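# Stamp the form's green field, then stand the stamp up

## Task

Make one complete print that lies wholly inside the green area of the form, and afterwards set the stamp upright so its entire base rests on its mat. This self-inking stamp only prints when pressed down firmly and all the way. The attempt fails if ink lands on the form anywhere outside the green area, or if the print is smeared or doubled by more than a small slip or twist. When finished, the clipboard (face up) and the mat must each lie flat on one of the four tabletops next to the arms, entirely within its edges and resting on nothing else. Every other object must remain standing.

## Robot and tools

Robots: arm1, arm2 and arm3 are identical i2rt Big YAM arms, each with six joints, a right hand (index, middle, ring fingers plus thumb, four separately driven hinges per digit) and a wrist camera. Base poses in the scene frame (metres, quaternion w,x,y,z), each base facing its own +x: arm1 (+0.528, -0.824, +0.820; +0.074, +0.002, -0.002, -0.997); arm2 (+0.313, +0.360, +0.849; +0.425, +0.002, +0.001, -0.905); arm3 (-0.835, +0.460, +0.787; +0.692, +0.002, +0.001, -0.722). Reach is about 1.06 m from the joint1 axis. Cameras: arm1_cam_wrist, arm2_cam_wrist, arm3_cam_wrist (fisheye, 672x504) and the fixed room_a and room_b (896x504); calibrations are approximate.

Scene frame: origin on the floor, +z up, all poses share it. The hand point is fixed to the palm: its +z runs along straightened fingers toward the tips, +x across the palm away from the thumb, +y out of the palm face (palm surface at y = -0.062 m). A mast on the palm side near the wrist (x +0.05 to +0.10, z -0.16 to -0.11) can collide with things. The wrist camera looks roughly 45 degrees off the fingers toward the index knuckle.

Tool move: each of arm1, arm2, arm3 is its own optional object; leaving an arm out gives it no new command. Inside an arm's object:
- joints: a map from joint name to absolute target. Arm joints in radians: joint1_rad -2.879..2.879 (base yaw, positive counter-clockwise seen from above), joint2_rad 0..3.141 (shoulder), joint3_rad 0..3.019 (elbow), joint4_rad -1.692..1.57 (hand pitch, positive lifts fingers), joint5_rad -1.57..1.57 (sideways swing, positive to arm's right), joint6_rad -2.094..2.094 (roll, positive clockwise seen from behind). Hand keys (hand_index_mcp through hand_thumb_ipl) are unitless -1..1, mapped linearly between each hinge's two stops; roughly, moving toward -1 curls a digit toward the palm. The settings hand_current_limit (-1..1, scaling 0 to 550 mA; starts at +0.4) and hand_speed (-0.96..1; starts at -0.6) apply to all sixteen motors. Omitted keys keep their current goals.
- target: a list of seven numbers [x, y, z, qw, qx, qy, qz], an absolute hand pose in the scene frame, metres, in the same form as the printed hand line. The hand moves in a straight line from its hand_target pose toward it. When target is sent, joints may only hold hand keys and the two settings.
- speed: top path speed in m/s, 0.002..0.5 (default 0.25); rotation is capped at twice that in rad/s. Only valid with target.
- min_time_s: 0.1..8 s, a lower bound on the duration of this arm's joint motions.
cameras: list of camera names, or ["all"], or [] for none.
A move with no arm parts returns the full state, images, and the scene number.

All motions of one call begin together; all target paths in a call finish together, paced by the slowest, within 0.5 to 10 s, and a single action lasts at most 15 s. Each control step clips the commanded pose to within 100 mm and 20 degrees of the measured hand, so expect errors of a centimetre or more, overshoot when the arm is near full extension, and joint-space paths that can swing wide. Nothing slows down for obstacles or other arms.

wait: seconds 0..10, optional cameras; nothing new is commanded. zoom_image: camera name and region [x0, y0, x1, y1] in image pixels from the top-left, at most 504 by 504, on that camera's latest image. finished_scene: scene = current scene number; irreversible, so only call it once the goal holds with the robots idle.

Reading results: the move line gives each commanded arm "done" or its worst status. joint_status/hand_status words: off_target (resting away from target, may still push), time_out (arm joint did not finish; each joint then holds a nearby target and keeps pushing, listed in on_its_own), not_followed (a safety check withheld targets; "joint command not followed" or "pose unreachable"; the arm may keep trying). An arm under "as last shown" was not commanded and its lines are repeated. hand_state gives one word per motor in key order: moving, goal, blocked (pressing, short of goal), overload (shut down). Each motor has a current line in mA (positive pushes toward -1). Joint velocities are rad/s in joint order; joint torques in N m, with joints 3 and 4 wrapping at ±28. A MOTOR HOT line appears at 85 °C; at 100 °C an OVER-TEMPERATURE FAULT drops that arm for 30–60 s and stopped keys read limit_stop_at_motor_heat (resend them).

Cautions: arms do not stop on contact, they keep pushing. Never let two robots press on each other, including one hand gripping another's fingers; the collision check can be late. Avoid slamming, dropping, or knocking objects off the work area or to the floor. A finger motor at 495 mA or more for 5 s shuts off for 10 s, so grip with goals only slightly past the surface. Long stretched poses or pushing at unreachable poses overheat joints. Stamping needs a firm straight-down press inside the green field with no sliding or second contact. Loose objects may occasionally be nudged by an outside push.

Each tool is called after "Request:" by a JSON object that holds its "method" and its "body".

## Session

Request:
{"method": "move", "body": {"cameras": ["all"]}}

Scene clock: 0.00 s.
Joint torques (N m): no reading
Heat: arm1: hottest joint2_rad 26 °C; arm2: hottest joint3_rad 27 °C; arm3: hottest joint3_rad 32 °C.
Joint velocities: within noise
arm1.joint_positions: joint1_rad=+0.147 joint2_rad=+0.604 joint3_rad=+1.315 joint4_rad=-1.244 joint5_rad=+0.076 joint6_rad=+1.052 hand_index_mcp=+0.753 hand_index_abd=+0.000 hand_index_pip=+0.577 hand_index_dip=+0.696 hand_middle_mcp=+0.753 hand_middle_abd=+0.000 hand_middle_pip=+0.577 hand_middle_dip=+0.696 hand_ring_mcp=+0.753 hand_ring_abd=+0.000 hand_ring_pip=+0.577 hand_ring_dip=+0.696 hand_thumb_cmc=+0.714 hand_thumb_axl=+0.677 hand_thumb_mcp=+0.226 hand_thumb_ipl=+0.168 hand_current_limit=+0.400 hand_speed=-0.600
arm1.joint_status: not commanded
arm1.hand_state: goal,goal,goal,goal,goal,goal,goal,goal,goal,goal,goal,goal,goal,goal,goal,goal
arm1.index_mcp_current_ma: 0
arm1.index_abd_current_ma: 0
arm1.index_pip_current_ma: 0
arm1.index_dip_current_ma: 0
arm1.middle_mcp_current_ma: 0
arm1.middle_abd_current_ma: 0
arm1.middle_pip_current_ma: 0
arm1.middle_dip_current_ma: 0
arm1.ring_mcp_current_ma: 0
arm1.ring_abd_current_ma: 0
arm1.ring_pip_current_ma: 0
arm1.ring_dip_current_ma: 0
arm1.thumb_cmc_current_ma: 0
arm1.thumb_axl_current_ma: 0
arm1.thumb_mcp_current_ma: 0
arm1.thumb_ipl_current_ma: 0
arm1.hand_goal_index_mcp: 0.754
arm1.hand_goal_index_abd: 0.000
arm1.hand_goal_index_pip: 0.576
arm1.hand_goal_index_dip: 0.696
arm1.hand_goal_middle_mcp: 0.754
arm1.hand_goal_middle_abd: 0.000
arm1.hand_goal_middle_pip: 0.576
arm1.hand_goal_middle_dip: 0.696
arm1.hand_goal_ring_mcp: 0.754
arm1.hand_goal_ring_abd: 0.000
arm1.hand_goal_ring_pip: 0.576
arm1.hand_goal_ring_dip: 0.696
arm1.hand_goal_thumb_cmc: 0.714
arm1.hand_goal_thumb_axl: 0.678
arm1.hand_goal_thumb_mcp: 0.226
arm1.hand_goal_thumb_ipl: 0.168
arm1.hand: x=+0.2518 y=-0.8023 z=+1.3672 quat_wxyz=(+0.488, +0.326, -0.805, -0.086) (m; scene frame)
arm1.hand_target: x=+0.2544 y=-0.8015 z=+1.3785 quat_wxyz=(+0.499, +0.323, -0.800, -0.087) (m; scene frame)
arm1.hand_status: not commanded
arm2.joint_positions: joint1_rad=+0.818 joint2_rad=+0.643 joint3_rad=+1.512 joint4_rad=-1.275 joint5_rad=+0.012 joint6_rad=+1.178 hand_index_mcp=+0.753 hand_index_abd=+0.000 hand_index_pip=+0.577 hand_index_dip=+0.696 hand_middle_mcp=+0.753 hand_middle_abd=+0.000 hand_middle_pip=+0.577 hand_middle_dip=+0.696 hand_ring_mcp=+0.753 hand_ring_abd=+0.000 hand_ring_pip=+0.577 hand_ring_dip=+0.696 hand_thumb_cmc=+0.714 hand_thumb_axl=+0.677 hand_thumb_mcp=+0.226 hand_thumb_ipl=+0.168 hand_current_limit=+0.400 hand_speed=-0.600
arm2.joint_status: not commanded
arm2.hand_state: goal,goal,goal,goal,goal,goal,goal,goal,goal,goal,goal,goal,goal,goal,goal,goal
arm2.index_mcp_current_ma: 0
arm2.index_abd_current_ma: 0
arm2.index_pip_current_ma: 0
arm2.index_dip_current_ma: 0
arm2.middle_mcp_current_ma: 0
arm2.middle_abd_current_ma: 0
arm2.middle_pip_current_ma: 0
arm2.middle_dip_current_ma: 0
arm2.ring_mcp_current_ma: 0
arm2.ring_abd_current_ma: 0
arm2.ring_pip_current_ma: 0
arm2.ring_dip_current_ma: 0
arm2.thumb_cmc_current_ma: 0
arm2.thumb_axl_current_ma: 0
arm2.thumb_mcp_current_ma: 0
arm2.thumb_ipl_current_ma: 0
arm2.hand_goal_index_mcp: 0.754
arm2.hand_goal_index_abd: 0.000
arm2.hand_goal_index_pip: 0.576
arm2.hand_goal_index_dip: 0.696
arm2.hand_goal_middle_mcp: 0.754
arm2.hand_goal_middle_abd: 0.000
arm2.hand_goal_middle_pip: 0.576
arm2.hand_goal_middle_dip: 0.696
arm2.hand_goal_ring_mcp: 0.754
arm2.hand_goal_ring_abd: 0.000
arm2.hand_goal_ring_pip: 0.576
arm2.hand_goal_ring_dip: 0.696
arm2.hand_goal_thumb_cmc: 0.714
arm2.hand_goal_thumb_axl: 0.678
arm2.hand_goal_thumb_mcp: 0.226
arm2.hand_goal_thumb_ipl: 0.168
arm2.hand: x=+0.2526 y=+0.1107 z=+1.4642 quat_wxyz=(+0.438, +0.721, -0.423, +0.330) (m; scene frame)
arm2.hand_target: x=+0.2521 y=+0.1145 z=+1.4773 quat_wxyz=(+0.448, +0.714, -0.419, +0.338) (m; scene frame)
arm2.hand_status: not commanded
arm3.joint_positions: joint1_rad=-0.279 joint2_rad=+0.639 joint3_rad=+1.577 joint4_rad=-1.314 joint5_rad=+0.027 joint6_rad=+1.007 hand_index_mcp=+0.753 hand_index_abd=+0.000 hand_index_pip=+0.577 hand_index_dip=+0.696 hand_middle_mcp=+0.753 hand_middle_abd=+0.000 hand_middle_pip=+0.577 hand_middle_dip=+0.696 hand_ring_mcp=+0.753 hand_ring_abd=+0.000 hand_ring_pip=+0.577 hand_ring_dip=+0.696 hand_thumb_cmc=+0.714 hand_thumb_axl=+0.677 hand_thumb_mcp=+0.226 hand_thumb_ipl=+0.168 hand_current_limit=+0.400 hand_speed=-0.600
arm3.joint_status: not commanded
arm3.hand_state: goal,goal,goal,goal,goal,goal,goal,goal,goal,goal,goal,goal,goal,goal,goal,goal
arm3.index_mcp_current_ma: 0
arm3.index_abd_current_ma: 0
arm3.index_pip_current_ma: 0
arm3.index_dip_current_ma: 0
arm3.middle_mcp_current_ma: 0
arm3.middle_abd_current_ma: 0
arm3.middle_pip_current_ma: 0
arm3.middle_dip_current_ma: 0
arm3.ring_mcp_current_ma: 0
arm3.ring_abd_current_ma: 0
arm3.ring_pip_current_ma: 0
arm3.ring_dip_current_ma: 0
arm3.thumb_cmc_current_ma: 0
arm3.thumb_axl_current_ma: 0
arm3.thumb_mcp_current_ma: 0
arm3.thumb_ipl_current_ma: 0
arm3.hand_goal_index_mcp: 0.754
arm3.hand_goal_index_abd: 0.000
arm3.hand_goal_index_pip: 0.576
arm3.hand_goal_index_dip: 0.696
arm3.hand_goal_middle_mcp: 0.754
arm3.hand_goal_middle_abd: 0.000
arm3.hand_goal_middle_pip: 0.576
arm3.hand_goal_middle_dip: 0.696
arm3.hand_goal_ring_mcp: 0.754
arm3.hand_goal_ring_abd: 0.000
arm3.hand_goal_ring_pip: 0.576
arm3.hand_goal_ring_dip: 0.696
arm3.hand_goal_thumb_cmc: 0.714
arm3.hand_goal_thumb_axl: 0.678
arm3.hand_goal_thumb_mcp: 0.226
arm3.hand_goal_thumb_ipl: 0.168
arm3.hand: x=-0.9905 y=+0.2750 z=+1.4390 quat_wxyz=(+0.532, +0.647, -0.517, +0.178) (m; scene frame)
arm3.hand_target: x=-0.9890 y=+0.2794 z=+1.4486 quat_wxyz=(+0.541, +0.642, -0.513, +0.181) (m; scene frame)
arm3.hand_status: not commanded
pictures: arm1_cam_wrist, arm2_cam_wrist, arm3_cam_wrist, room_a, room_b
camera_calibration:
arm1_cam_wrist: T_world_to_cam=[[-0.039347, 0.95134, -0.305622, 1.22817], [0.989125, -0.00629681, -0.146945, -0.10505], [-0.141719, -0.30808, -0.940746, 1.19755], [0, 0, 0, 1]] pos_world=[0.321948, -0.800126, 1.48651]
arm2_cam_wrist: T_world_to_cam=[[-0.874914, 0.0895888, -0.47592, 0.945035], [0.215917, 0.951819, -0.217761, 0.101936], [0.433481, -0.293281, -0.852104, 1.2978], [0, 0, 0, 1]] pos_world=[0.242244, 0.198931, 1.57782]
arm3_cam_wrist: T_world_to_cam=[[-0.835214, 0.462109, -0.298116, -0.493714], [0.548554, 0.738351, -0.392334, 0.86633], [0.0388132, -0.491216, -0.870173, 1.55585], [0, 0, 0, 1]] pos_world=[-0.947973, 0.352753, 1.54657]

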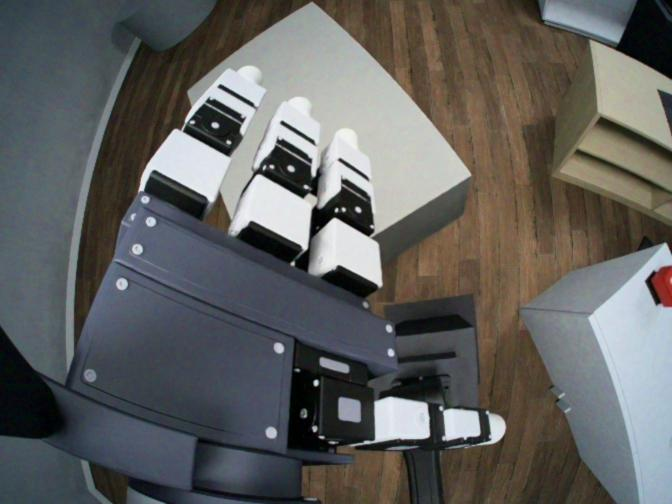

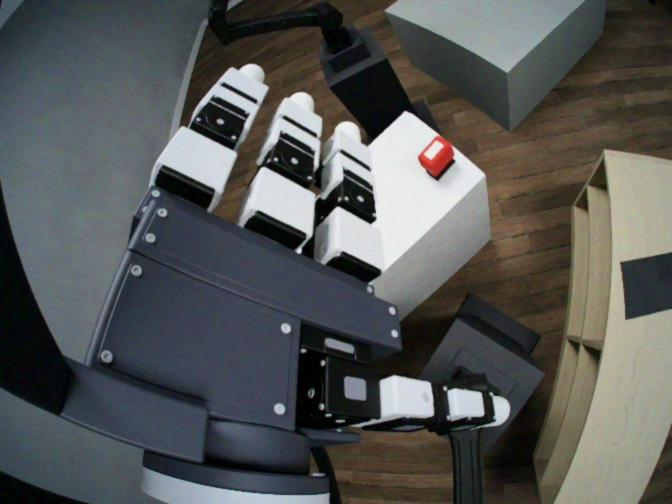

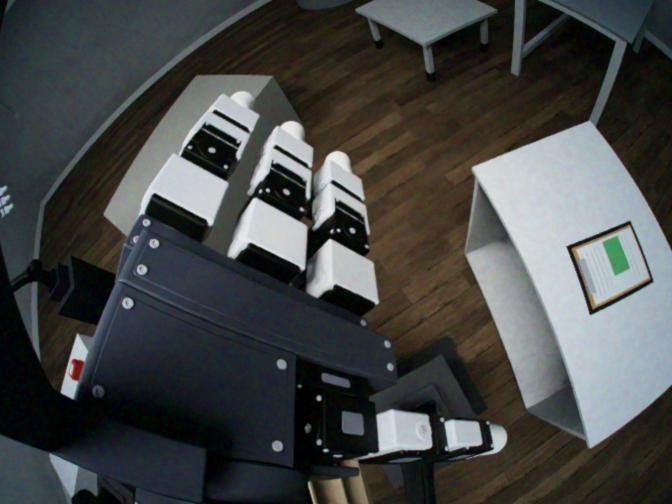

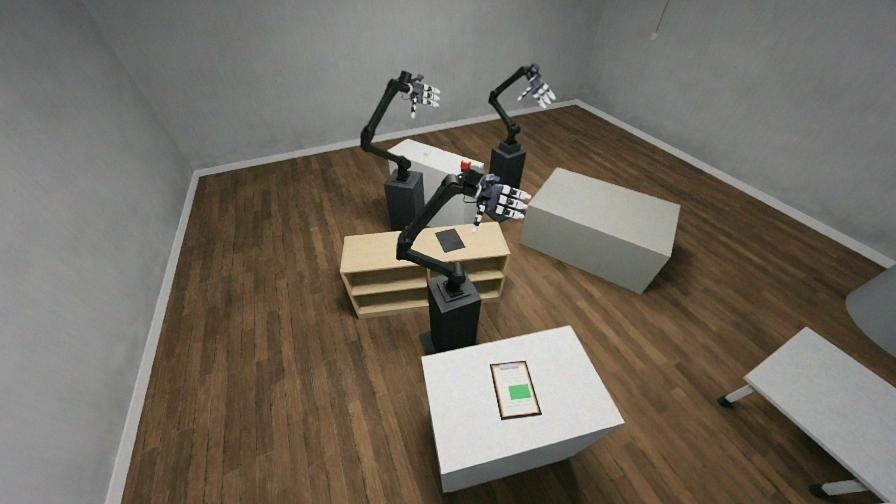

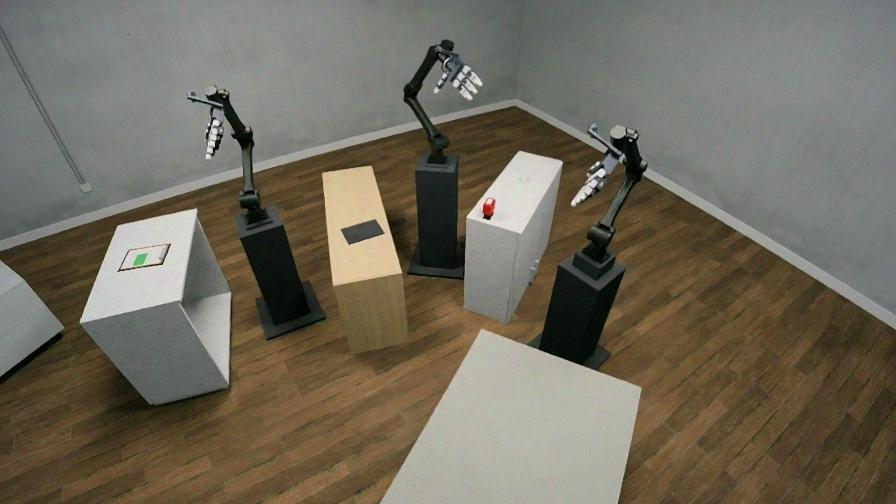

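Request:
{"method": "zoom_image", "body": {"camera": "room_a", "region": [330, 140, 530, 340]}}

Request:
{"method": "zoom_image", "body": {"camera": "room_a", "region": [410, 310, 630, 500]}}

Request:
{"method": "zoom_image", "body": {"camera": "room_b", "region": [300, 140, 580, 360]}}

Request:
{"method": "zoom_image", "body": {"camera": "room_b", "region": [70, 200, 240, 350]}}

Scaled by 2.520 from the camera's 896x504 image, which has a finer 1280x720 frame.

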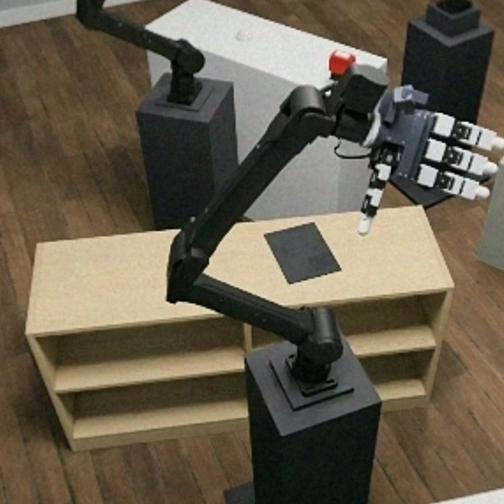

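Scaled by 2.291 from the camera's 896x504 image, which has a finer 1280x720 frame.

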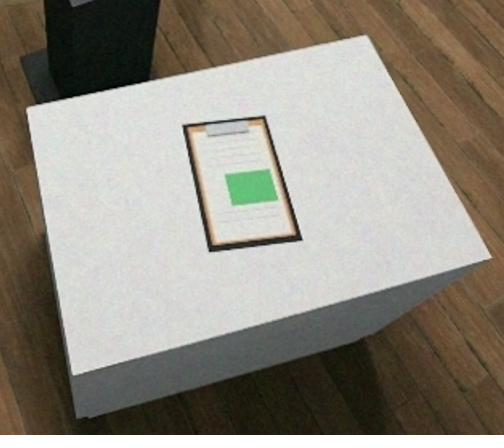

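Scaled by 1.800 from the camera's 896x504 image, which has a finer 1280x720 frame.

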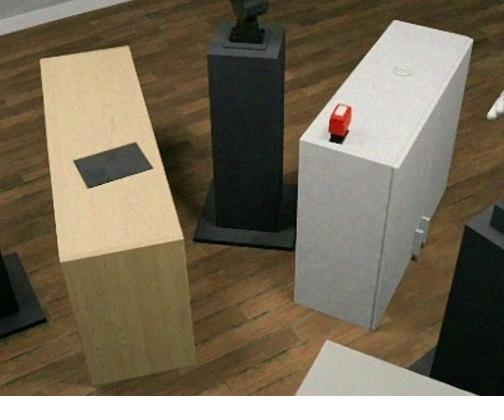

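Scaled by 2.965 from the camera's 896x504 image, which has a finer 1280x720 frame.

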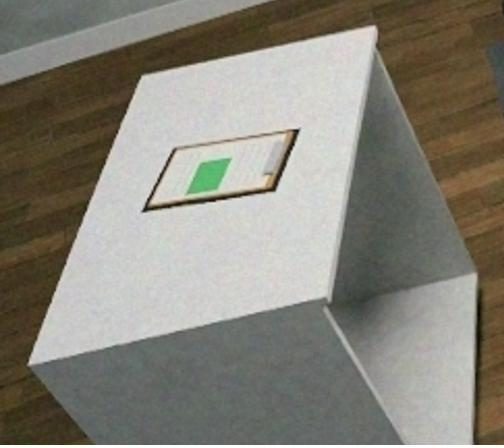

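Request:
{"method": "zoom_image", "body": {"camera": "arm2_cam_wrist", "region": [380, 100, 500, 230]}}

Request:
{"method": "zoom_image", "body": {"camera": "room_b", "region": [450, 150, 570, 250]}}

Request:
{"method": "zoom_image", "body": {"camera": "room_a", "region": [380, 130, 500, 230]}}

Scaled by 3.877 from the camera's 672x504 image, which has a finer 960x720 frame.

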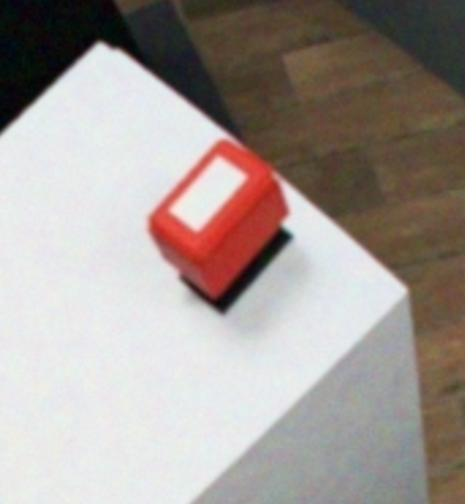

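Scaled by 4.200 from the camera's 896x504 image, which has a finer 1280x720 frame.

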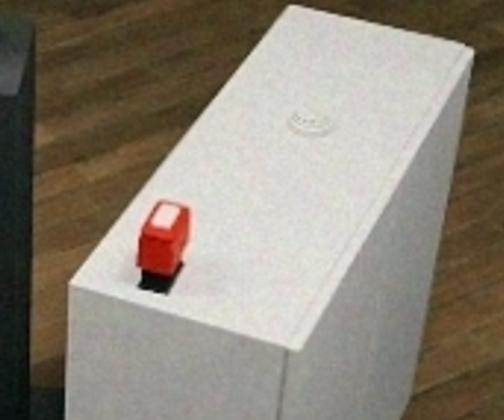

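Scaled by 4.200 from the camera's 896x504 image, which has a finer 1280x720 frame.

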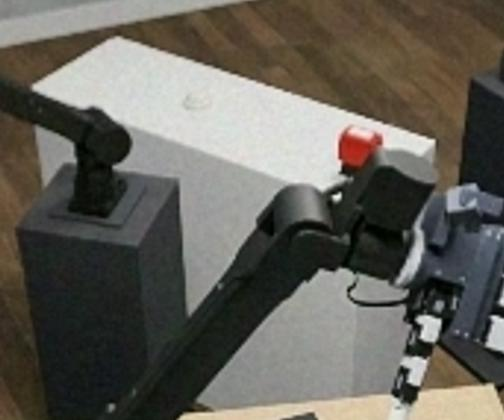

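Request:
{"method": "move", "body": {"arm2": {"target": [0.406, -0.129, 1.06, 0.3553, 0.8171, -0.1458, 0.4297], "speed": 0.3, "joints": {"hand_index_mcp": -0.2, "hand_middle_mcp": -0.2, "hand_thumb_cmc": -0.571, "hand_thumb_mcp": 0.43}}, "arm3": {"target": [-1.486, 0.298, 1.06, -0.519, -0.116, 0.8219, 0.2038], "speed": 0.3, "joints": {"hand_index_mcp": -0.2, "hand_middle_mcp": -0.2, "hand_thumb_cmc": -0.571, "hand_thumb_mcp": 0.43}}, "cameras": ["arm2_cam_wrist", "arm3_cam_wrist", "room_b"]}}

Scene clock: 234.90 s.
Joint torques (N m): arm1=[0.09 0.85 9.44 2.69 0.02 -0.13] | arm2=[-0.56 -5.3 8.03 2.81 -0.47 -0.32] | arm3=[-2.2 -15.03 12.4 1.24 0.63 -0.16]
Heat: arm1: hottest joint3_rad 30 °C; arm2: hottest joint3_rad 33 °C; arm3: hottest joint3_rad 36 °C.
move: arm2 off_target; arm3 off_target
Joint velocities: within noise
arm1: as last shown
arm1.joint_positions: joint1_rad=+0.147 joint2_rad=+0.604 joint3_rad=+1.315 joint4_rad=-1.244 joint5_rad=+0.076 joint6_rad=+1.052 hand_index_mcp=+0.755 hand_index_abd=+0.000 hand_index_pip=+0.577 hand_index_dip=+0.696 hand_middle_mcp=+0.755 hand_middle_abd=+0.000 hand_middle_pip=+0.577 hand_middle_dip=+0.696 hand_ring_mcp=+0.755 hand_ring_abd=+0.000 hand_ring_pip=+0.577 hand_ring_dip=+0.696 hand_thumb_cmc=+0.715 hand_thumb_axl=+0.677 hand_thumb_mcp=+0.226 hand_thumb_ipl=+0.168 hand_current_limit=+0.400 hand_speed=-0.600
arm1.index_mcp_current_ma: 2
arm1.index_pip_current_ma: 1
arm1.middle_mcp_current_ma: 3
arm1.middle_pip_current_ma: 1
arm1.ring_mcp_current_ma: 2
arm1.ring_pip_current_ma: 1
arm1.thumb_cmc_current_ma: 3
arm1.thumb_axl_current_ma: -2
arm1.thumb_ipl_current_ma: -1
arm2.joint_positions: joint1_rad=+0.850 joint2_rad=+1.131 joint3_rad=+0.533 joint4_rad=+0.122 joint5_rad=-0.493 joint6_rad=+0.843 hand_index_mcp=-0.188 hand_index_abd=+0.001 hand_index_pip=+0.577 hand_index_dip=+0.696 hand_middle_mcp=-0.186 hand_middle_abd=+0.001 hand_middle_pip=+0.577 hand_middle_dip=+0.696 hand_ring_mcp=+0.755 hand_ring_abd=+0.001 hand_ring_pip=+0.577 hand_ring_dip=+0.696 hand_thumb_cmc=-0.550 hand_thumb_axl=+0.677 hand_thumb_mcp=+0.426 hand_thumb_ipl=+0.168 hand_current_limit=+0.400 hand_speed=-0.600
arm2.joint_status: hand_thumb_cmc off_target (ended at -0.550, target -0.571); the others done
arm2.hand_state: goal,goal,goal,goal,goal,goal,goal,goal,goal,goal,goal,goal,blocked,goal,goal,goal
arm2.index_mcp_current_ma: 54
arm2.index_abd_current_ma: 3
arm2.index_pip_current_ma: 3
arm2.index_dip_current_ma: 0
arm2.middle_mcp_current_ma: 62
arm2.middle_abd_current_ma: 3
arm2.middle_pip_current_ma: 3
arm2.middle_dip_current_ma: 0
arm2.ring_mcp_current_ma: 3
arm2.ring_abd_current_ma: 3
arm2.ring_pip_current_ma: 3
arm2.ring_dip_current_ma: 0
arm2.thumb_cmc_current_ma: 88
arm2.thumb_axl_current_ma: -3
arm2.thumb_mcp_current_ma: -23
arm2.thumb_ipl_current_ma: -1
arm2.hand_goal_index_mcp: -0.200
arm2.hand_goal_index_abd: 0.000
arm2.hand_goal_index_pip: 0.576
arm2.hand_goal_index_dip: 0.696
arm2.hand_goal_middle_mcp: -0.200
arm2.hand_goal_middle_abd: 0.000
arm2.hand_goal_middle_pip: 0.576
arm2.hand_goal_middle_dip: 0.696
arm2.hand_goal_ring_mcp: 0.754
arm2.hand_goal_ring_abd: 0.000
arm2.hand_goal_ring_pip: 0.576
arm2.hand_goal_ring_dip: 0.696
arm2.hand_goal_thumb_cmc: -0.570
arm2.hand_goal_thumb_axl: 0.678
arm2.hand_goal_thumb_mcp: 0.430
arm2.hand_goal_thumb_ipl: 0.168
arm2.hand: x=+0.4023 y=-0.1237 z=+1.0483 quat_wxyz=(+0.341, +0.823, -0.160, +0.426) (m; scene frame)
arm2.hand_target: x=+0.4058 y=-0.1287 z=+1.0601 quat_wxyz=(+0.355, +0.817, -0.146, +0.430) (m; scene frame)
arm2.hand_status: off_target (0.013 m and 2.4 deg from the pose sent, 0.494 m and 37.0 deg at the start)
arm3.joint_positions: joint1_rad=-1.009 joint2_rad=+1.740 joint3_rad=+1.338 joint4_rad=-0.129 joint5_rad=+0.674 joint6_rad=+1.382 hand_index_mcp=-0.188 hand_index_abd=+0.001 hand_index_pip=+0.577 hand_index_dip=+0.696 hand_middle_mcp=-0.187 hand_middle_abd=+0.001 hand_middle_pip=+0.577 hand_middle_dip=+0.696 hand_ring_mcp=+0.757 hand_ring_abd=+0.001 hand_ring_pip=+0.577 hand_ring_dip=+0.696 hand_thumb_cmc=-0.552 hand_thumb_axl=+0.677 hand_thumb_mcp=+0.426 hand_thumb_ipl=+0.168 hand_current_limit=+0.400 hand_speed=-0.600
arm3.joint_status: all done
arm3.hand_state: goal,goal,goal,goal,goal,goal,goal,goal,goal,goal,goal,goal,goal,goal,goal,goal
arm3.index_mcp_current_ma: 18
arm3.index_abd_current_ma: 0
arm3.index_pip_current_ma: 0
arm3.index_dip_current_ma: 0
arm3.middle_mcp_current_ma: 19
arm3.middle_abd_current_ma: 0
arm3.middle_pip_current_ma: 0
arm3.middle_dip_current_ma: 0
arm3.ring_mcp_current_ma: 3
arm3.ring_abd_current_ma: 0
arm3.ring_pip_current_ma: 0
arm3.ring_dip_current_ma: 0
arm3.thumb_cmc_current_ma: 31
arm3.thumb_axl_current_ma: 0
arm3.thumb_mcp_current_ma: -5
arm3.thumb_ipl_current_ma: 0
arm3.hand_goal_index_mcp: -0.200
arm3.hand_goal_index_abd: 0.000
arm3.hand_goal_index_pip: 0.576
arm3.hand_goal_index_dip: 0.696
arm3.hand_goal_middle_mcp: -0.200
arm3.hand_goal_middle_abd: 0.000
arm3.hand_goal_middle_pip: 0.576
arm3.hand_goal_middle_dip: 0.696
arm3.hand_goal_ring_mcp: 0.754
arm3.hand_goal_ring_abd: 0.000
arm3.hand_goal_ring_pip: 0.576
arm3.hand_goal_ring_dip: 0.696
arm3.hand_goal_thumb_cmc: -0.570
arm3.hand_goal_thumb_axl: 0.678
arm3.hand_goal_thumb_mcp: 0.430
arm3.hand_goal_thumb_ipl: 0.168
arm3.hand: x=-1.4738 y=+0.2985 z=+1.0444 quat_wxyz=(+0.509, +0.131, -0.825, -0.207) (m; scene frame)
arm3.hand_target: x=-1.4850 y=+0.2983 z=+1.0599 quat_wxyz=(+0.519, +0.116, -0.822, -0.204) (m; scene frame)
arm3.hand_status: off_target (0.020 m and 2.1 deg from the pose sent, 0.624 m and 84.6 deg at the start)
pictures: arm2_cam_wrist, arm3_cam_wrist, room_b
camera_calibration:
arm2_cam_wrist: T_world_to_cam=[[-0.790855, -0.460901, -0.402639, 0.720327], [-0.396715, 0.887039, -0.236175, 0.45996], [0.46601, -0.0270473, -0.884366, 0.863344], [0, 0, 0, 1]] pos_world=[0.349821, -0.052652, 1.16217]
arm3_cam_wrist: T_world_to_cam=[[0.373995, 0.870514, -0.319894, 0.657092], [0.801534, -0.476908, -0.360697, 1.66184], [-0.466552, -0.121507, -0.876108, 0.393764], [0, 0, 0, 1]] pos_world=[-1.39406, 0.268381, 1.1546]

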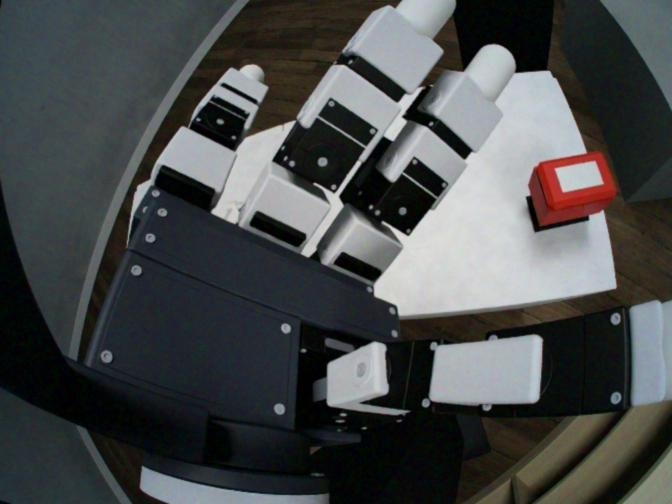

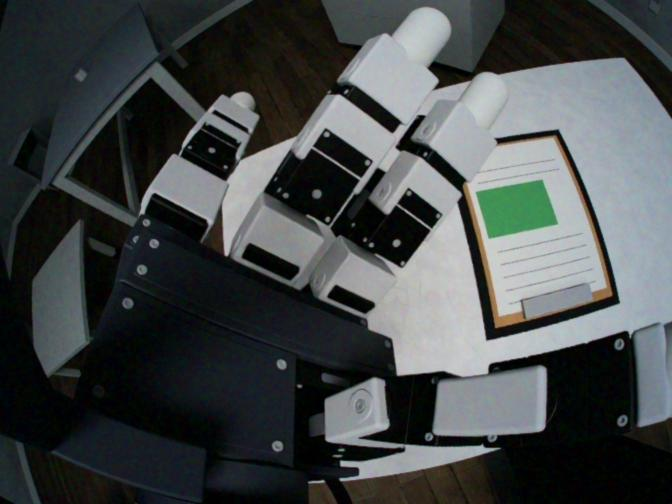

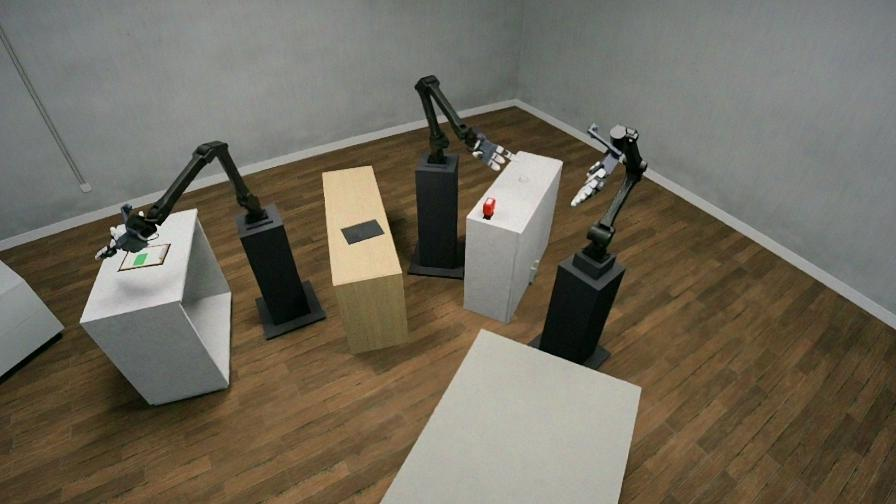

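Excellent views. Zoom both.

Request:
{"method": "zoom_image", "body": {"camera": "arm2_cam_wrist", "region": [510, 130, 640, 250]}}

Request:
{"method": "zoom_image", "body": {"camera": "arm3_cam_wrist", "region": [450, 120, 630, 350]}}

Scaled by 3.877 from the camera's 672x504 image, which has a finer 960x720 frame.

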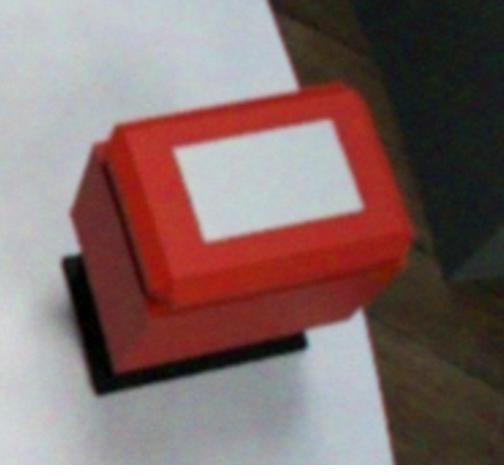

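Scaled by 2.191 from the camera's 672x504 image, which has a finer 960x720 frame.

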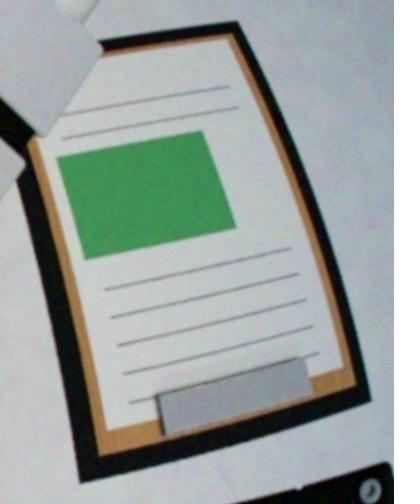

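Request:
{"method": "move", "body": {"arm2": {"target": [0.463, -0.189, 0.97, 0.1916, 0.5573, -0.4636, 0.6619], "speed": 0.25}, "arm3": {"target": [-1.47, 0.26, 0.96, -0.519, -0.116, 0.8219, 0.2038], "speed": 0.2}, "cameras": ["arm3_cam_wrist", "room_b"]}}

Request:
{"method": "zoom_image", "body": {"camera": "arm3_cam_wrist", "region": [440, 80, 640, 330]}}

Request:
{"method": "zoom_image", "body": {"camera": "room_b", "region": [420, 130, 580, 250]}}

Scene clock: 296.80 s.
Joint torques (N m): arm1=[0.38 0.73 9.52 2.52 0 -0.14] | arm2=[0.15 -9 7.94 2.89 -0.02 -0.12] | arm3=[-0.73 -15.5 7.45 2.7 0.66 -0.17]
Heat: arm1: hottest joint3_rad 31 °C; arm2: hottest joint3_rad 35 °C; arm3: hottest joint3_rad 45 °C.
move: arm2 off_target; arm3 off_target
Joint velocities: within noise
arm1: as last shown
arm2.joint_positions: joint1_rad=+0.974 joint2_rad=+1.583 joint3_rad=+0.571 joint4_rad=+0.903 joint5_rad=-0.303 joint6_rad=+1.952 hand_index_mcp=-0.198 hand_index_abd=+0.001 hand_index_pip=+0.577 hand_index_dip=+0.696 hand_middle_mcp=-0.198 hand_middle_abd=+0.001 hand_middle_pip=+0.577 hand_middle_dip=+0.696 hand_ring_mcp=+0.753 hand_ring_abd=+0.002 hand_ring_pip=+0.577 hand_ring_dip=+0.696 hand_thumb_cmc=-0.550 hand_thumb_axl=+0.677 hand_thumb_mcp=+0.426 hand_thumb_ipl=+0.168 hand_current_limit=+0.400 hand_speed=-0.600
arm2.joint_status: not commanded
arm2.hand_state: goal,goal,goal,goal,goal,goal,goal,goal,goal,goal,goal,goal,blocked,goal,goal,goal
arm2.index_mcp_current_ma: 7
arm2.index_abd_current_ma: 5
arm2.index_pip_current_ma: 3
arm2.index_dip_current_ma: 0
arm2.middle_mcp_current_ma: 8
arm2.middle_abd_current_ma: 4
arm2.middle_pip_current_ma: 3
arm2.middle_dip_current_ma: 0
arm2.ring_mcp_current_ma: -6
arm2.ring_abd_current_ma: 5
arm2.ring_pip_current_ma: 3
arm2.ring_dip_current_ma: 0
arm2.thumb_cmc_current_ma: 88
arm2.thumb_axl_current_ma: -3
arm2.thumb_mcp_current_ma: -21
arm2.thumb_ipl_current_ma: -1
arm2.hand_goal_index_mcp: -0.200
arm2.hand_goal_index_abd: 0.000
arm2.hand_goal_index_pip: 0.576
arm2.hand_goal_index_dip: 0.696
arm2.hand_goal_middle_mcp: -0.200
arm2.hand_goal_middle_abd: 0.000
arm2.hand_goal_middle_pip: 0.576
arm2.hand_goal_middle_dip: 0.696
arm2.hand_goal_ring_mcp: 0.754
arm2.hand_goal_ring_abd: 0.000
arm2.hand_goal_ring_pip: 0.576
arm2.hand_goal_ring_dip: 0.696
arm2.hand_goal_thumb_cmc: -0.570
arm2.hand_goal_thumb_axl: 0.678
arm2.hand_goal_thumb_mcp: 0.430
arm2.hand_goal_thumb_ipl: 0.168
arm2.hand: x=+0.4509 y=-0.1741 z=+0.9509 quat_wxyz=(+0.187, +0.568, -0.479, +0.642) (m; scene frame)
arm2.hand_target: x=+0.4627 y=-0.1877 z=+0.9702 quat_wxyz=(+0.191, +0.557, -0.464, +0.662) (m; scene frame)
arm2.hand_status: off_target (0.027 m and 3.2 deg from the pose sent, 0.119 m and 56.8 deg at the start)
arm3.joint_positions: joint1_rad=-0.958 joint2_rad=+1.868 joint3_rad=+1.307 joint4_rad=+0.026 joint5_rad=+0.735 joint6_rad=+1.430 hand_index_mcp=-0.188 hand_index_abd=+0.001 hand_index_pip=+0.577 hand_index_dip=+0.696 hand_middle_mcp=-0.187 hand_middle_abd=+0.001 hand_middle_pip=+0.577 hand_middle_dip=+0.696 hand_ring_mcp=+0.757 hand_ring_abd=+0.001 hand_ring_pip=+0.577 hand_ring_dip=+0.696 hand_thumb_cmc=-0.552 hand_thumb_axl=+0.677 hand_thumb_mcp=+0.426 hand_thumb_ipl=+0.168 hand_current_limit=+0.400 hand_speed=-0.600
arm3.joint_status: not commanded
arm3.hand_state: goal,goal,goal,goal,goal,goal,goal,goal,goal,goal,goal,goal,goal,goal,goal,goal
arm3.index_mcp_current_ma: 18
arm3.index_abd_current_ma: 0
arm3.index_pip_current_ma: 0
arm3.index_dip_current_ma: 0
arm3.middle_mcp_current_ma: 19
arm3.middle_abd_current_ma: 0
arm3.middle_pip_current_ma: 0
arm3.middle_dip_current_ma: 0
arm3.ring_mcp_current_ma: 3
arm3.ring_abd_current_ma: 0
arm3.ring_pip_current_ma: 0
arm3.ring_dip_current_ma: 0
arm3.thumb_cmc_current_ma: 31
arm3.thumb_axl_current_ma: 0
arm3.thumb_mcp_current_ma: -5
arm3.thumb_ipl_current_ma: 0
arm3.hand_goal_index_mcp: -0.200
arm3.hand_goal_index_abd: 0.000
arm3.hand_goal_index_pip: 0.576
arm3.hand_goal_index_dip: 0.696
arm3.hand_goal_middle_mcp: -0.200
arm3.hand_goal_middle_abd: 0.000
arm3.hand_goal_middle_pip: 0.576
arm3.hand_goal_middle_dip: 0.696
arm3.hand_goal_ring_mcp: 0.754
arm3.hand_goal_ring_abd: 0.000
arm3.hand_goal_ring_pip: 0.576
arm3.hand_goal_ring_dip: 0.696
arm3.hand_goal_thumb_cmc: -0.570
arm3.hand_goal_thumb_axl: 0.678
arm3.hand_goal_thumb_mcp: 0.430
arm3.hand_goal_thumb_ipl: 0.168
arm3.hand: x=-1.4716 y=+0.2669 z=+0.9721 quat_wxyz=(+0.517, +0.117, -0.822, -0.208) (m; scene frame)
arm3.hand_target: x=-1.4698 y=+0.2600 z=+0.9602 quat_wxyz=(+0.519, +0.116, -0.822, -0.204) (m; scene frame)
arm3.hand_status: off_target (0.014 m and 0.5 deg from the pose sent, 0.093 m and 2.1 deg at the start)
pictures: arm3_cam_wrist, room_b
camera_calibration:
arm3_cam_wrist: T_world_to_cam=[[0.383427, 0.858425, -0.340721, 0.698004], [0.783735, -0.497597, -0.371694, 1.60895], [-0.488613, -0.124517, -0.86357, 0.283827], [0, 0, 0, 1]] pos_world=[-1.38994, 0.236764, 1.08097]

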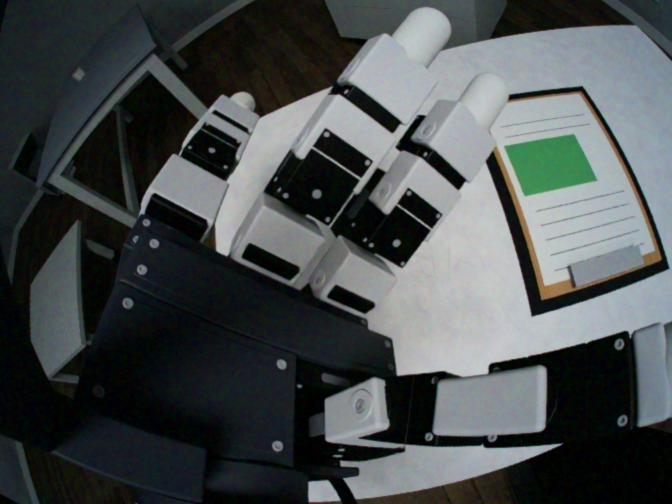

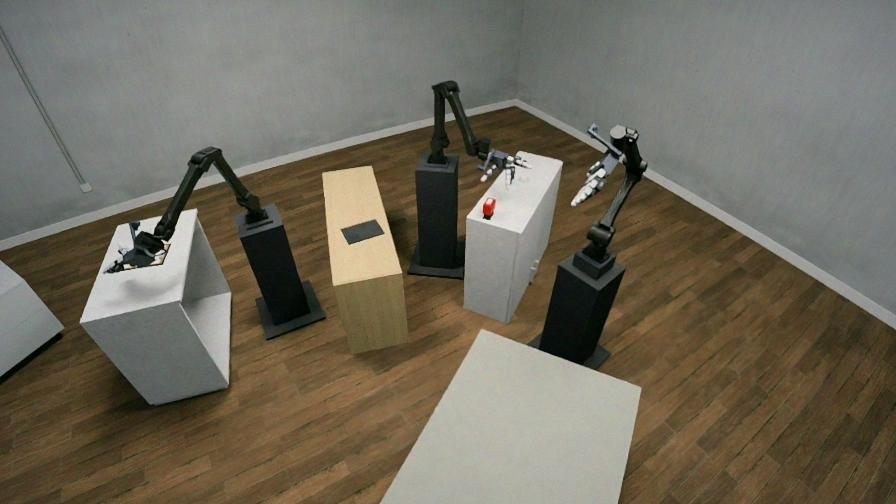

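Scaled by 2.016 from the camera's 672x504 image, which has a finer 960x720 frame.

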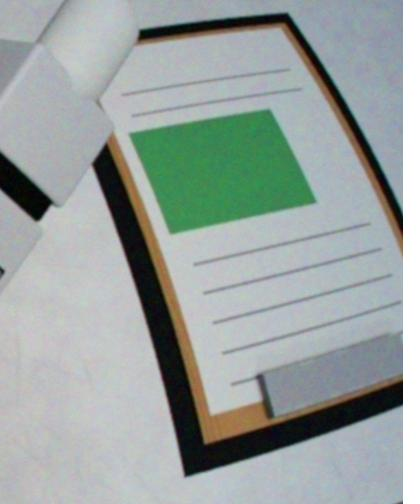

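Scaled by 3.150 from the camera's 896x504 image, which has a finer 1280x720 frame.

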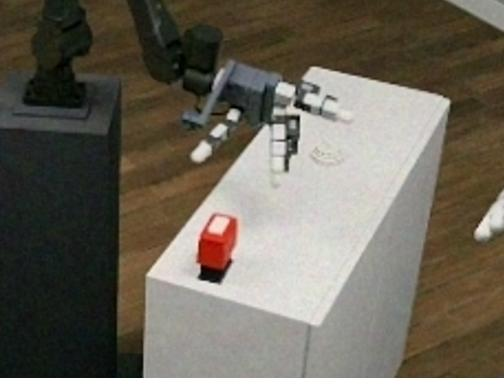

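Request:
{"method": "move", "body": {"arm2": {"target": [0.466, -0.192, 0.855, 0.1916, 0.5573, -0.4636, 0.6619], "speed": 0.15}, "cameras": ["room_b"]}}

Request:
{"method": "zoom_image", "body": {"camera": "room_b", "region": [450, 130, 580, 240]}}

Scene clock: 320.13 s.
Joint torques (N m): arm1=[-0.09 1.14 9.35 2.81 0.04 -0.12] | arm2=[0.21 -11.63 4.19 2.96 -0.01 -0.12] | arm3=[-0.62 -15.56 7.42 2.71 0.68 -0.18]
Heat: arm1: hottest joint3_rad 31 °C; arm2: hottest joint3_rad 35 °C; arm3: hottest joint3_rad 40 °C.
move: arm2 off_target
Joint velocities: within noise
arm1, arm3: as last shown
arm2.joint_positions: joint1_rad=+0.978 joint2_rad=+1.987 joint3_rad=+0.598 joint4_rad=+1.291 joint5_rad=-0.299 joint6_rad=+1.953 hand_index_mcp=-0.198 hand_index_abd=+0.001 hand_index_pip=+0.577 hand_index_dip=+0.696 hand_middle_mcp=-0.198 hand_middle_abd=+0.001 hand_middle_pip=+0.577 hand_middle_dip=+0.696 hand_ring_mcp=+0.752 hand_ring_abd=+0.002 hand_ring_pip=+0.577 hand_ring_dip=+0.696 hand_thumb_cmc=-0.550 hand_thumb_axl=+0.677 hand_thumb_mcp=+0.426 hand_thumb_ipl=+0.168 hand_current_limit=+0.400 hand_speed=-0.600
arm2.joint_status: not commanded
arm2.hand_state: goal,goal,goal,goal,goal,goal,goal,goal,goal,goal,goal,goal,blocked,goal,goal,goal
arm2.index_mcp_current_ma: 6
arm2.index_abd_current_ma: 5
arm2.index_pip_current_ma: 3
arm2.index_dip_current_ma: 0
arm2.middle_mcp_current_ma: 7
arm2.middle_abd_current_ma: 4
arm2.middle_pip_current_ma: 3
arm2.middle_dip_current_ma: 0
arm2.ring_mcp_current_ma: -7
arm2.ring_abd_current_ma: 5
arm2.ring_pip_current_ma: 3
arm2.ring_dip_current_ma: 0
arm2.thumb_cmc_current_ma: 88
arm2.thumb_axl_current_ma: -3
arm2.thumb_mcp_current_ma: -20
arm2.thumb_ipl_current_ma: -1
arm2.hand_goal_index_mcp: -0.200
arm2.hand_goal_index_abd: 0.000
arm2.hand_goal_index_pip: 0.576
arm2.hand_goal_index_dip: 0.696
arm2.hand_goal_middle_mcp: -0.200
arm2.hand_goal_middle_abd: 0.000
arm2.hand_goal_middle_pip: 0.576
arm2.hand_goal_middle_dip: 0.696
arm2.hand_goal_ring_mcp: 0.754
arm2.hand_goal_ring_abd: 0.000
arm2.hand_goal_ring_pip: 0.576
arm2.hand_goal_ring_dip: 0.696
arm2.hand_goal_thumb_cmc: -0.570
arm2.hand_goal_thumb_axl: 0.678
arm2.hand_goal_thumb_mcp: 0.430
arm2.hand_goal_thumb_ipl: 0.168
arm2.hand: x=+0.4556 y=-0.1828 z=+0.8424 quat_wxyz=(+0.189, +0.566, -0.477, +0.646) (m; scene frame)
arm2.hand_target: x=+0.4659 y=-0.1914 z=+0.8551 quat_wxyz=(+0.191, +0.557, -0.464, +0.662) (m; scene frame)
arm2.hand_status: off_target (0.019 m and 2.6 deg from the pose sent, 0.099 m and 3.2 deg at the start)
pictures: room_b

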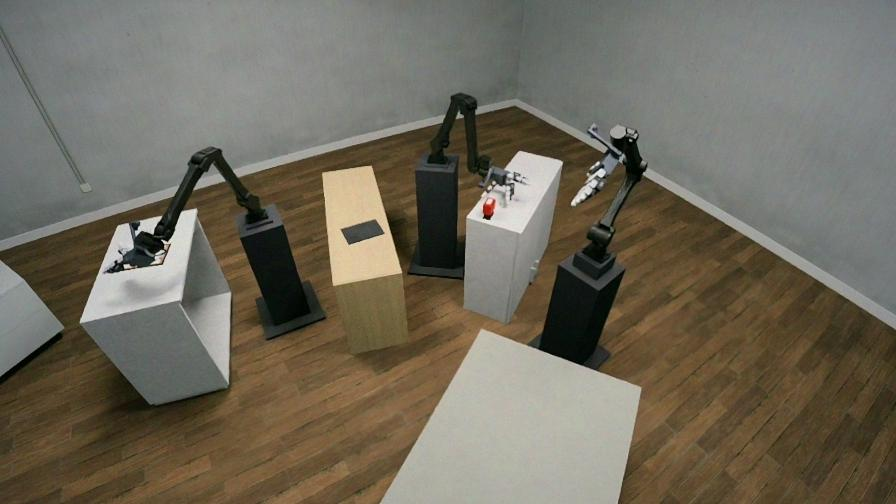

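Scaled by 3.877 from the camera's 896x504 image, which has a finer 1280x720 frame.

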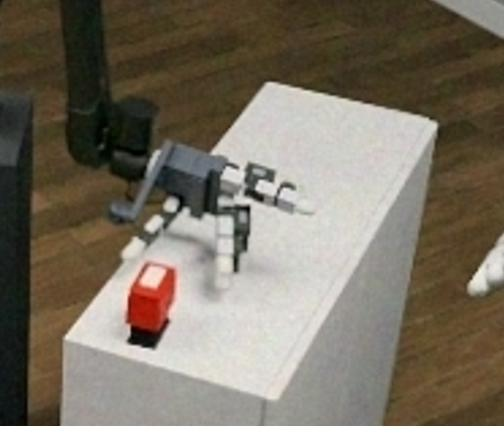

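Request:
{"method": "move", "body": {"arm2": {"target": [0.418, -0.238, 0.853, 0.1916, 0.5573, -0.4636, 0.6619], "speed": 0.1}, "cameras": ["room_b"]}}

Request:
{"method": "zoom_image", "body": {"camera": "room_b", "region": [460, 160, 540, 240]}}

Scene clock: 328.90 s.
Joint torques (N m): arm1=[-0.15 1.03 9.29 2.76 0.03 -0.11] | arm2=[-1.55 -12.1 4.86 1.61 -0.3 -0.2] | arm3=[-0.79 -15.68 7.42 2.67 0.67 -0.18]
Heat: arm1: hottest joint3_rad 31 °C; arm2: hottest joint3_rad 34 °C; arm3: hottest joint3_rad 40 °C.
move: arm2 off_target
Joint velocities: within noise
arm1, arm3: as last shown
arm2.joint_positions: joint1_rad=+0.860 joint2_rad=+2.014 joint3_rad=+0.692 joint4_rad=+1.259 joint5_rad=-0.433 joint6_rad=+1.953 hand_index_mcp=-0.199 hand_index_abd=+0.001 hand_index_pip=+0.577 hand_index_dip=+0.696 hand_middle_mcp=-0.199 hand_middle_abd=+0.001 hand_middle_pip=+0.577 hand_middle_dip=+0.696 hand_ring_mcp=+0.752 hand_ring_abd=+0.002 hand_ring_pip=+0.577 hand_ring_dip=+0.696 hand_thumb_cmc=-0.550 hand_thumb_axl=+0.677 hand_thumb_mcp=+0.426 hand_thumb_ipl=+0.168 hand_current_limit=+0.400 hand_speed=-0.600
arm2.joint_status: not commanded
arm2.hand_state: goal,goal,goal,goal,goal,goal,goal,goal,goal,goal,goal,goal,blocked,goal,goal,goal
arm2.index_mcp_current_ma: 4
arm2.index_abd_current_ma: 5
arm2.index_pip_current_ma: 3
arm2.index_dip_current_ma: 0
arm2.middle_mcp_current_ma: 4
arm2.middle_abd_current_ma: 4
arm2.middle_pip_current_ma: 3
arm2.middle_dip_current_ma: 0
arm2.ring_mcp_current_ma: -8
arm2.ring_abd_current_ma: 5
arm2.ring_pip_current_ma: 3
arm2.ring_dip_current_ma: 0
arm2.thumb_cmc_current_ma: 88
arm2.thumb_axl_current_ma: -3
arm2.thumb_mcp_current_ma: -18
arm2.thumb_ipl_current_ma: -1
arm2.hand_goal_index_mcp: -0.200
arm2.hand_goal_index_abd: 0.000
arm2.hand_goal_index_pip: 0.576
arm2.hand_goal_index_dip: 0.696
arm2.hand_goal_middle_mcp: -0.200
arm2.hand_goal_middle_abd: 0.000
arm2.hand_goal_middle_pip: 0.576
arm2.hand_goal_middle_dip: 0.696
arm2.hand_goal_ring_mcp: 0.754
arm2.hand_goal_ring_abd: 0.000
arm2.hand_goal_ring_pip: 0.576
arm2.hand_goal_ring_dip: 0.696
arm2.hand_goal_thumb_cmc: -0.570
arm2.hand_goal_thumb_axl: 0.678
arm2.hand_goal_thumb_mcp: 0.430
arm2.hand_goal_thumb_ipl: 0.168
arm2.hand: x=+0.4217 y=-0.2276 z=+0.8507 quat_wxyz=(+0.188, +0.561, -0.464, +0.660) (m; scene frame)
arm2.hand_target: x=+0.4179 y=-0.2377 z=+0.8531 quat_wxyz=(+0.192, +0.557, -0.463, +0.662) (m; scene frame)
arm2.hand_status: off_target (0.011 m and 0.6 deg from the pose sent, 0.068 m and 2.6 deg at the start)
pictures: room_b

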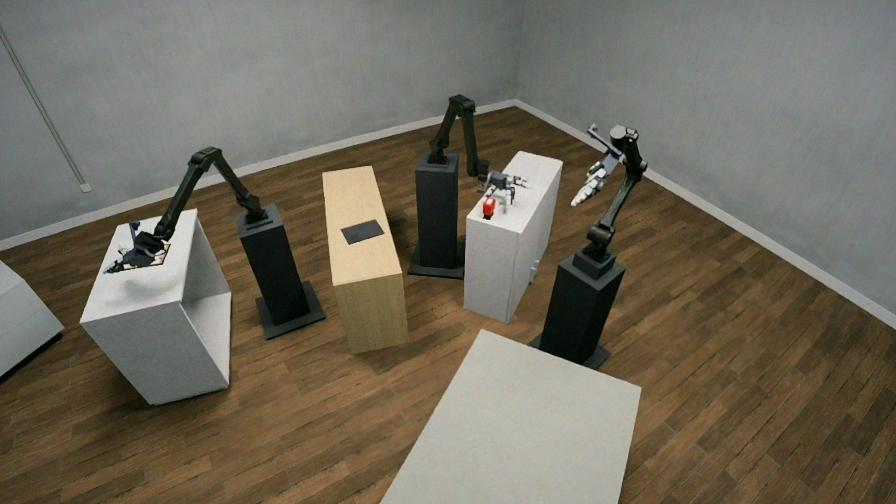

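Scaled by 6.300 from the camera's 896x504 image, which has a finer 1280x720 frame.

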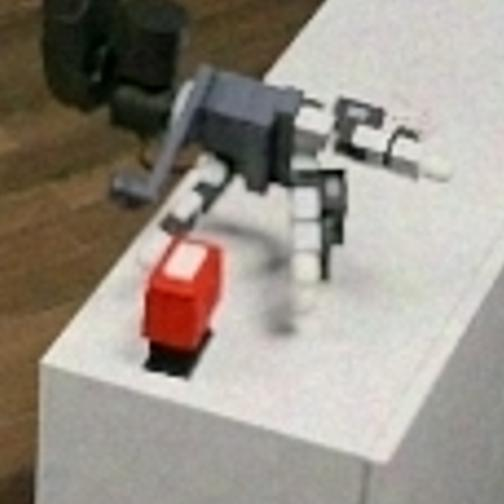

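Request:
{"method": "move", "body": {"arm2": {"target": [0.396, -0.243, 0.842, 0.1916, 0.5573, -0.4636, 0.6619], "speed": 0.08}, "cameras": ["room_b"]}}

Request:
{"method": "zoom_image", "body": {"camera": "room_b", "region": [460, 160, 540, 240]}}

Scene clock: 337.53 s.
Joint torques (N m): arm1=[-0.21 0.91 9.43 2.67 0.02 -0.13] | arm2=[-1.26 -12.45 4.62 2.45 -0.32 -0.22] | arm3=[-0.79 -15.5 7.45 2.7 0.66 -0.17]
Heat: arm1: hottest joint3_rad 31 °C; arm2: hottest joint3_rad 33 °C; arm3: hottest joint3_rad 39 °C.
move: arm2 off_target
Joint velocities: within noise
arm1, arm3: as last shown
arm2.joint_positions: joint1_rad=+0.806 joint2_rad=+2.052 joint3_rad=+0.705 joint4_rad=+1.259 joint5_rad=-0.486 joint6_rad=+1.953 hand_index_mcp=-0.199 hand_index_abd=+0.001 hand_index_pip=+0.577 hand_index_dip=+0.696 hand_middle_mcp=-0.199 hand_middle_abd=+0.001 hand_middle_pip=+0.577 hand_middle_dip=+0.696 hand_ring_mcp=+0.752 hand_ring_abd=+0.002 hand_ring_pip=+0.577 hand_ring_dip=+0.696 hand_thumb_cmc=-0.550 hand_thumb_axl=+0.677 hand_thumb_mcp=+0.426 hand_thumb_ipl=+0.168 hand_current_limit=+0.400 hand_speed=-0.600
arm2.joint_status: not commanded
arm2.hand_state: goal,goal,goal,goal,goal,goal,goal,goal,goal,goal,goal,goal,blocked,goal,goal,goal
arm2.index_mcp_current_ma: 4
arm2.index_abd_current_ma: 5
arm2.index_pip_current_ma: 3
arm2.index_dip_current_ma: 0
arm2.middle_mcp_current_ma: 4
arm2.middle_abd_current_ma: 4
arm2.middle_pip_current_ma: 3
arm2.middle_dip_current_ma: 0
arm2.ring_mcp_current_ma: -9
arm2.ring_abd_current_ma: 5
arm2.ring_pip_current_ma: 3
arm2.ring_dip_current_ma: 0
arm2.thumb_cmc_current_ma: 88
arm2.thumb_axl_current_ma: -3
arm2.thumb_mcp_current_ma: -18
arm2.thumb_ipl_current_ma: -1
arm2.hand_goal_index_mcp: -0.200
arm2.hand_goal_index_abd: 0.000
arm2.hand_goal_index_pip: 0.576
arm2.hand_goal_index_dip: 0.696
arm2.hand_goal_middle_mcp: -0.200
arm2.hand_goal_middle_abd: 0.000
arm2.hand_goal_middle_pip: 0.576
arm2.hand_goal_middle_dip: 0.696
arm2.hand_goal_ring_mcp: 0.754
arm2.hand_goal_ring_abd: 0.000
arm2.hand_goal_ring_pip: 0.576
arm2.hand_goal_ring_dip: 0.696
arm2.hand_goal_thumb_cmc: -0.570
arm2.hand_goal_thumb_axl: 0.678
arm2.hand_goal_thumb_mcp: 0.430
arm2.hand_goal_thumb_ipl: 0.168
arm2.hand: x=+0.3998 y=-0.2313 z=+0.8335 quat_wxyz=(+0.181, +0.563, -0.472, +0.654) (m; scene frame)
arm2.hand_target: x=+0.3959 y=-0.2426 z=+0.8423 quat_wxyz=(+0.192, +0.557, -0.463, +0.662) (m; scene frame)
arm2.hand_status: off_target (0.015 m and 1.9 deg from the pose sent, 0.031 m and 0.6 deg at the start)
pictures: room_b

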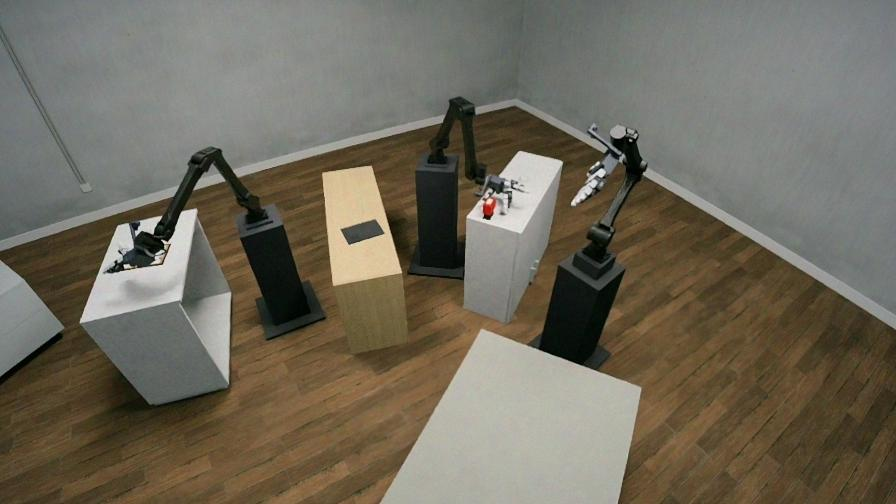

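Scaled by 6.300 from the camera's 896x504 image, which has a finer 1280x720 frame.

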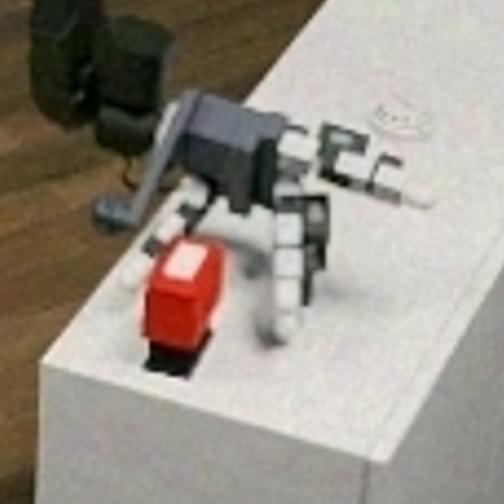

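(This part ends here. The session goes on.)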